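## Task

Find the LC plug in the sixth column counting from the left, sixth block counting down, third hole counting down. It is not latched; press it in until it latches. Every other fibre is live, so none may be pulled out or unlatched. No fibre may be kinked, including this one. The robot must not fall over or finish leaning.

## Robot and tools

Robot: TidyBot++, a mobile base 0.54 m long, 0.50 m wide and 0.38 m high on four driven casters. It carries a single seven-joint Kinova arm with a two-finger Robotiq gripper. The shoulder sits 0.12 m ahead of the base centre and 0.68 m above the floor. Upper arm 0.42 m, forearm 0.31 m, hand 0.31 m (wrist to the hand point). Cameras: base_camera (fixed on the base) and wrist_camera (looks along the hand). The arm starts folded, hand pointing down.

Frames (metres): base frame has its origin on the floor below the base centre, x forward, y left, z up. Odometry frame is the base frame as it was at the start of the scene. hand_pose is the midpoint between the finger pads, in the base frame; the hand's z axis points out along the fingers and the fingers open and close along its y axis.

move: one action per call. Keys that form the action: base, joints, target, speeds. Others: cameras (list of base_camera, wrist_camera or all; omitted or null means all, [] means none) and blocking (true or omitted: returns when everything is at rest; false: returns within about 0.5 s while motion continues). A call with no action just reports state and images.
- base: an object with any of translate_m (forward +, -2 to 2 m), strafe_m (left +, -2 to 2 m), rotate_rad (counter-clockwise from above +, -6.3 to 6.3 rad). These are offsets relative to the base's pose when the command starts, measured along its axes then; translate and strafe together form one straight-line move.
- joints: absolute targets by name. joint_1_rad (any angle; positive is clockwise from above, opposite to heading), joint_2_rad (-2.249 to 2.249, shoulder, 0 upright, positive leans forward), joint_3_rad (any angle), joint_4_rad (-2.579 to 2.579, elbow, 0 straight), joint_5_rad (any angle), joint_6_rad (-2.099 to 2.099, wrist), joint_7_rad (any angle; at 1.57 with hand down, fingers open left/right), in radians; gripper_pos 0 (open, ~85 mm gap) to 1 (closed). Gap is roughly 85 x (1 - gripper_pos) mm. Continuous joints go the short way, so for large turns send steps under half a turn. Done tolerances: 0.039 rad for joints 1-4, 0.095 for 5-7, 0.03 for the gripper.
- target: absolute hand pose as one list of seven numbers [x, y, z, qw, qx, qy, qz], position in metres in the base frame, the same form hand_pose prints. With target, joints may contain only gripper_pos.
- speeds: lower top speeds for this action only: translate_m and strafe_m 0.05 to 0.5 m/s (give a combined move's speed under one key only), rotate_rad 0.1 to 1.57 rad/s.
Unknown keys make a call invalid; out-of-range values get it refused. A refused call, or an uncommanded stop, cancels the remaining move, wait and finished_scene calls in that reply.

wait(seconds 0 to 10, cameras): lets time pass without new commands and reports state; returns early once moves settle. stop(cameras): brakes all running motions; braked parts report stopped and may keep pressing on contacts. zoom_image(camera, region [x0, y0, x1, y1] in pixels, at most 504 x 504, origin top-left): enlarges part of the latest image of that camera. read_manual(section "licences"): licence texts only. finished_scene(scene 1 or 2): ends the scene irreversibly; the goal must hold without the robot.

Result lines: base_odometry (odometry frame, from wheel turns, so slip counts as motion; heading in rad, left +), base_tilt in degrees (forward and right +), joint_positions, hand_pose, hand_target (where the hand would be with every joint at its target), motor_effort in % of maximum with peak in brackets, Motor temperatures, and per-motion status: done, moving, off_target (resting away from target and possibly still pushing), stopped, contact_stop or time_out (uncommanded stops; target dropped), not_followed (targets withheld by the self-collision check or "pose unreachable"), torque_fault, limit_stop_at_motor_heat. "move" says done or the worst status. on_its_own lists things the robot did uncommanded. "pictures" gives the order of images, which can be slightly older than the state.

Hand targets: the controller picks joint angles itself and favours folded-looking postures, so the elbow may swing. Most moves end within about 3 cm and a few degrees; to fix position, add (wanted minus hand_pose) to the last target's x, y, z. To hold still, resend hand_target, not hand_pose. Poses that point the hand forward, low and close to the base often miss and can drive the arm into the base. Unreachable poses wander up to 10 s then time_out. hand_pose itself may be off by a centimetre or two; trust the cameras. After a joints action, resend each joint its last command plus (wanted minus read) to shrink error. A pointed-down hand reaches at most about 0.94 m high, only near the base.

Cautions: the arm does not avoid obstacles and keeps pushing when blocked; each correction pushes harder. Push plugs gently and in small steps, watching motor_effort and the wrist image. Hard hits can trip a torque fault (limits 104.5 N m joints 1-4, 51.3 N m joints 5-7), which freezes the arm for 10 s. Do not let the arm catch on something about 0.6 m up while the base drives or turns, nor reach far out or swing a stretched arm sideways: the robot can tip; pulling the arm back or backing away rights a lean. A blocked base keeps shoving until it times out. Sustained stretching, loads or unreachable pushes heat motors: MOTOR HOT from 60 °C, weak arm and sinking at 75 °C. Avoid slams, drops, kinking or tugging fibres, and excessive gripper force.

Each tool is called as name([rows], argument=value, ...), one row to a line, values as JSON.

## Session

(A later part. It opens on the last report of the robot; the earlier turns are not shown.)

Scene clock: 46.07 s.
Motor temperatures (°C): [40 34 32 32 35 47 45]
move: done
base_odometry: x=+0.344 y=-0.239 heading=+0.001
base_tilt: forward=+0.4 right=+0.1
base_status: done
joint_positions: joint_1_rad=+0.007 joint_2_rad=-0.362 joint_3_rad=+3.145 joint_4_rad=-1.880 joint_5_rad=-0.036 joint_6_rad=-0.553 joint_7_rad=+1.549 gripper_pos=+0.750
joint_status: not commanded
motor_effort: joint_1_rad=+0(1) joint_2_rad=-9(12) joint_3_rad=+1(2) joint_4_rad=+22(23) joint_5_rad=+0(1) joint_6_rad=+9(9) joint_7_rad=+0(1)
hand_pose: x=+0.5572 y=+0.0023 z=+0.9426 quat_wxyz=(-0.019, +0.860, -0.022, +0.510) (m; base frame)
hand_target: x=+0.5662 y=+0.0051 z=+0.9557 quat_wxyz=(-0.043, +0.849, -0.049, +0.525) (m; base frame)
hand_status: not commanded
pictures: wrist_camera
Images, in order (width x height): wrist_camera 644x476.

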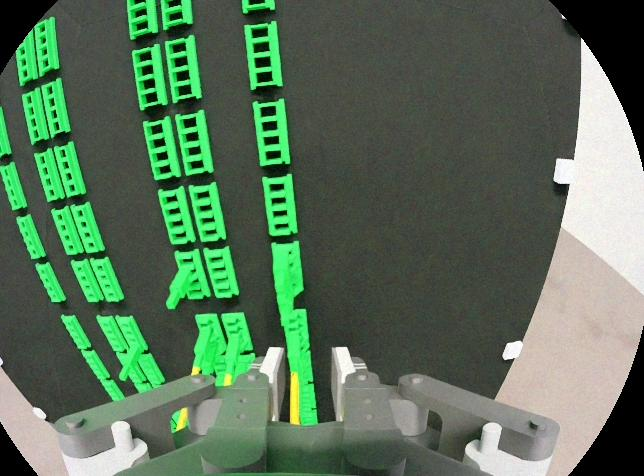

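zoom_image(camera="wrist_camera", region=[292, 324, 316, 354])

zoom_image(camera="wrist_camera", region=[230, 324, 254, 354])

Scaled by 16.800.

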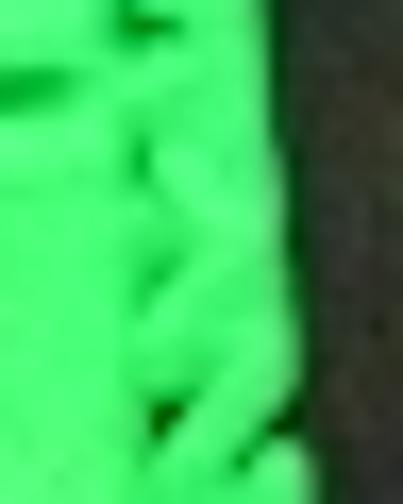

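Scaled by 16.800.

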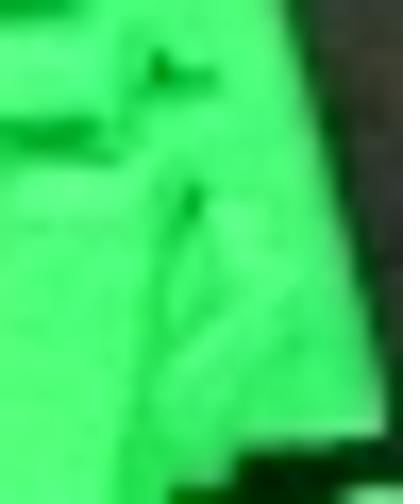

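zoom_image(camera="wrist_camera", region=[255, 225, 325, 325])

zoom_image(camera="wrist_camera", region=[155, 235, 245, 325])

Scaled by 5.040.

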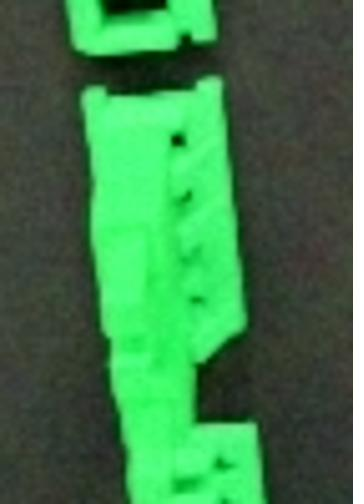

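Scaled by 5.600.

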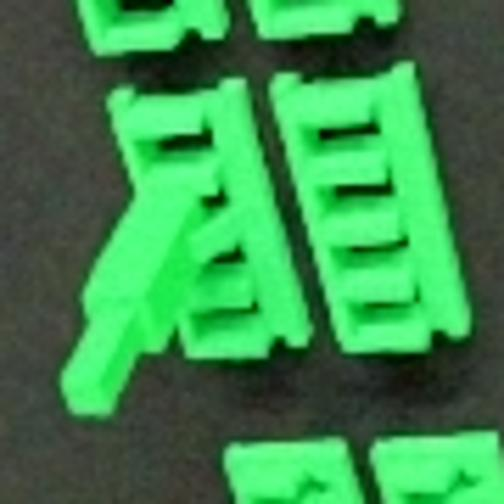

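move(base={"translate_m": -0.035}, speeds={"translate_m": 0.15}, cameras=["wrist_camera"])

zoom_image(camera="wrist_camera", region=[210, 290, 330, 390])

Scene clock: 51.33 s.
Motor temperatures (°C): [40 34 32 32 35 47 45]
move: done
base_odometry: x=+0.309 y=-0.239 heading=+0.002
base_tilt: forward=+0.4 right=+0.1
base_status: done
joint_positions: joint_1_rad=+0.007 joint_2_rad=-0.362 joint_3_rad=+3.145 joint_4_rad=-1.880 joint_5_rad=-0.036 joint_6_rad=-0.553 joint_7_rad=+1.549 gripper_pos=+0.750
joint_status: not commanded
motor_effort: joint_1_rad=+0(1) joint_2_rad=-9(12) joint_3_rad=+1(2) joint_4_rad=+23(23) joint_5_rad=+0(1) joint_6_rad=+9(9) joint_7_rad=+0(1)
hand_pose: x=+0.5573 y=+0.0023 z=+0.9425 quat_wxyz=(-0.019, +0.860, -0.022, +0.510) (m; base frame)
hand_target: x=+0.5662 y=+0.0051 z=+0.9557 quat_wxyz=(-0.043, +0.849, -0.049, +0.525) (m; base frame)
hand_status: not commanded
pictures: wrist_camera
Images, in order (width x height): wrist_camera 644x476.

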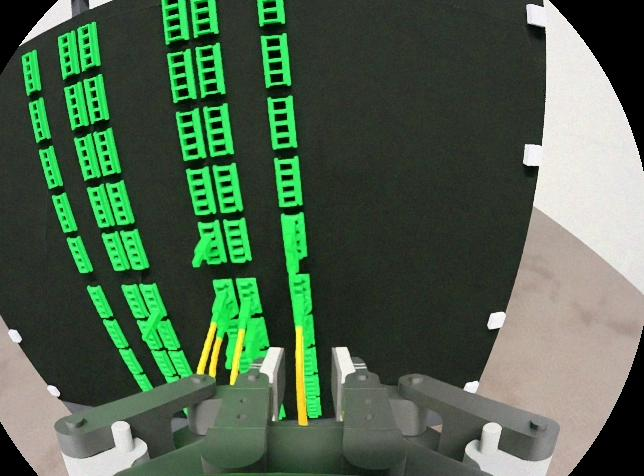

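Scaled by 4.200.

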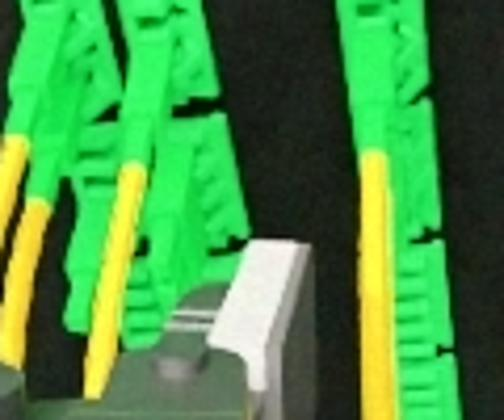

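move(joints={"joint_4_rad": -1.815}, cameras=["wrist_camera"])

Scene clock: 52.17 s.
Motor temperatures (°C): [40 34 32 32 35 47 45]
move: done
base_odometry: x=+0.309 y=-0.239 heading=+0.002
base_tilt: forward=+0.3 right=+0.1
base_status: not commanded
joint_positions: joint_1_rad=+0.007 joint_2_rad=-0.362 joint_3_rad=+3.145 joint_4_rad=-1.830 joint_5_rad=-0.036 joint_6_rad=-0.553 joint_7_rad=+1.549 gripper_pos=+0.750
joint_status: all done
motor_effort: joint_1_rad=+0(1) joint_2_rad=-9(10) joint_3_rad=+1(1) joint_4_rad=+23(25) joint_5_rad=-1(1) joint_6_rad=+9(9) joint_7_rad=+0(1)
hand_pose: x=+0.5632 y=+0.0022 z=+0.9719 quat_wxyz=(-0.020, +0.847, -0.022, +0.531) (m; base frame)
hand_target: x=+0.5718 y=+0.0050 z=+0.9873 quat_wxyz=(-0.044, +0.834, -0.048, +0.547) (m; base frame)
hand_status: not commanded
pictures: wrist_camera
Images, in order (width x height): wrist_camera 644x476.

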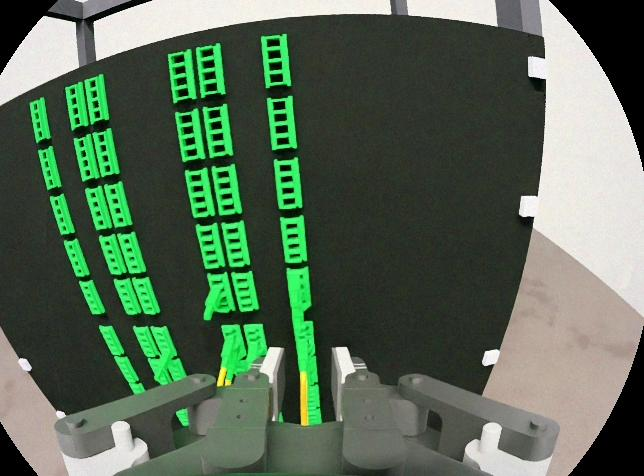

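move(base={"strafe_m": -0.10}, speeds={"strafe_m": 0.25}, cameras=["wrist_camera"])

zoom_image(camera="wrist_camera", region=[120, 300, 240, 400])

Scene clock: 53.53 s.
Motor temperatures (°C): [40 34 32 32 35 47 45]
move: done
base_odometry: x=+0.309 y=-0.339 heading=+0.001
base_tilt: forward=+0.4 right=+0.1
base_status: done
joint_positions: joint_1_rad=+0.007 joint_2_rad=-0.362 joint_3_rad=+3.148 joint_4_rad=-1.830 joint_5_rad=-0.036 joint_6_rad=-0.553 joint_7_rad=+1.549 gripper_pos=+0.750
joint_status: not commanded
motor_effort: joint_1_rad=+0(2) joint_2_rad=-9(11) joint_3_rad=-1(2) joint_4_rad=+23(23) joint_5_rad=-1(2) joint_6_rad=+9(9) joint_7_rad=+0(1)
hand_pose: x=+0.5632 y=+0.0006 z=+0.9719 quat_wxyz=(-0.019, +0.847, -0.023, +0.531) (m; base frame)
hand_target: x=+0.5718 y=+0.0050 z=+0.9873 quat_wxyz=(-0.044, +0.834, -0.048, +0.547) (m; base frame)
hand_status: not commanded
pictures: wrist_camera
Images, in order (width x height): wrist_camera 644x476.

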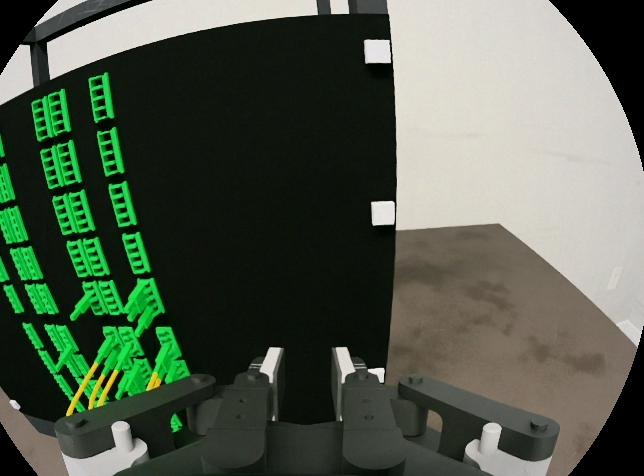

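Scaled by 4.200.

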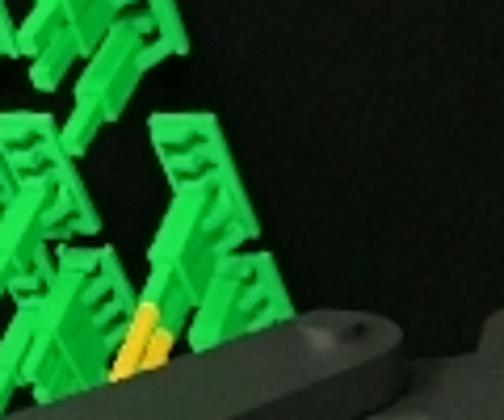

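zoom_image(camera="wrist_camera", region=[143, 335, 193, 395])

zoom_image(camera="wrist_camera", region=[80, 320, 160, 400])

Scaled by 8.400.

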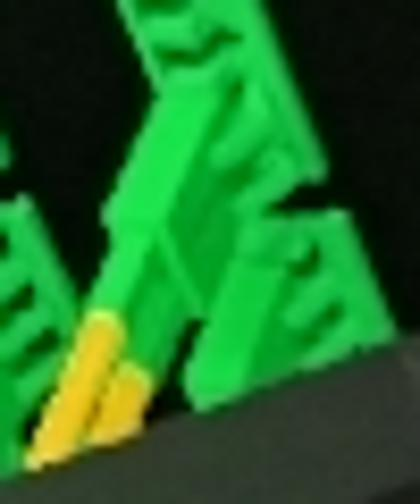

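Scaled by 6.300.

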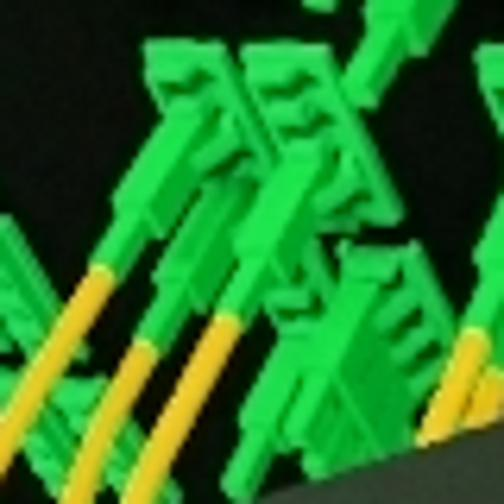

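zoom_image(camera="wrist_camera", region=[150, 322, 186, 362])

zoom_image(camera="wrist_camera", region=[143, 350, 179, 390])

Scaled by 12.600.

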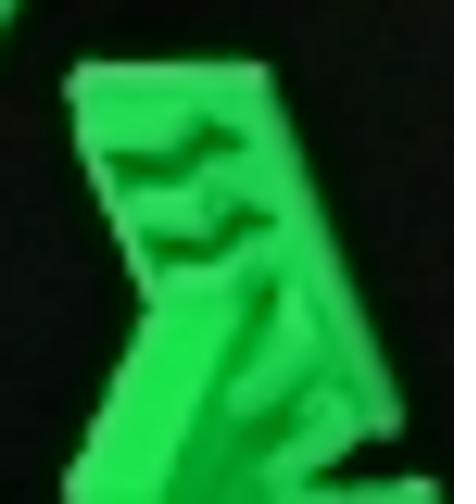

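Scaled by 12.600.

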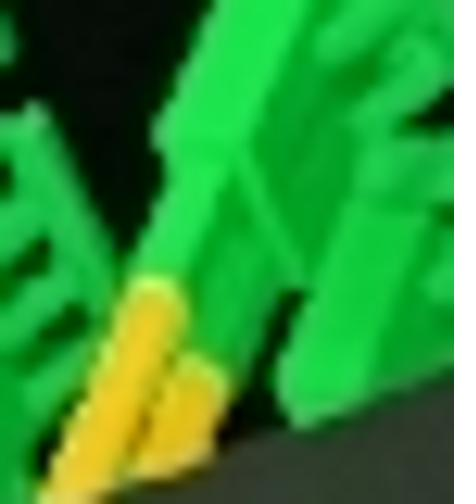

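zoom_image(camera="wrist_camera", region=[152, 354, 176, 384])

Scaled by 16.800.

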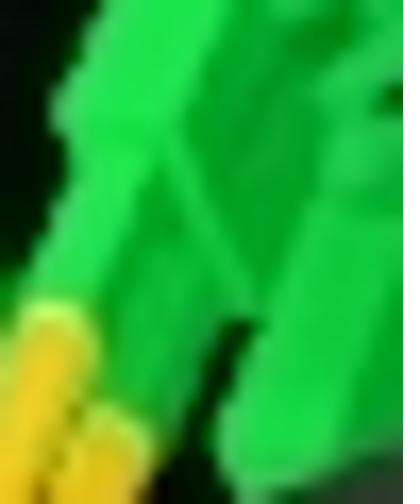

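zoom_image(camera="wrist_camera", region=[156, 356, 172, 376])

Scaled by 25.200.

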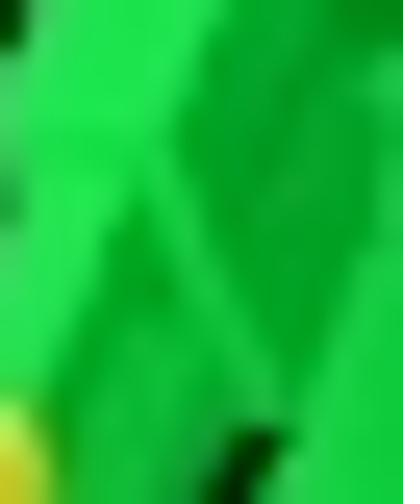

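zoom_image(camera="wrist_camera", region=[65, 270, 175, 345])

Scaled by 4.582.

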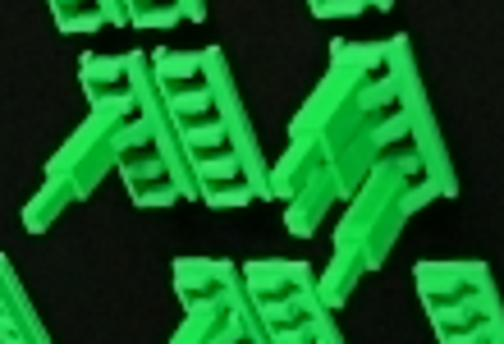

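finished_scene(scene=2)

The scene is finished: the task was done.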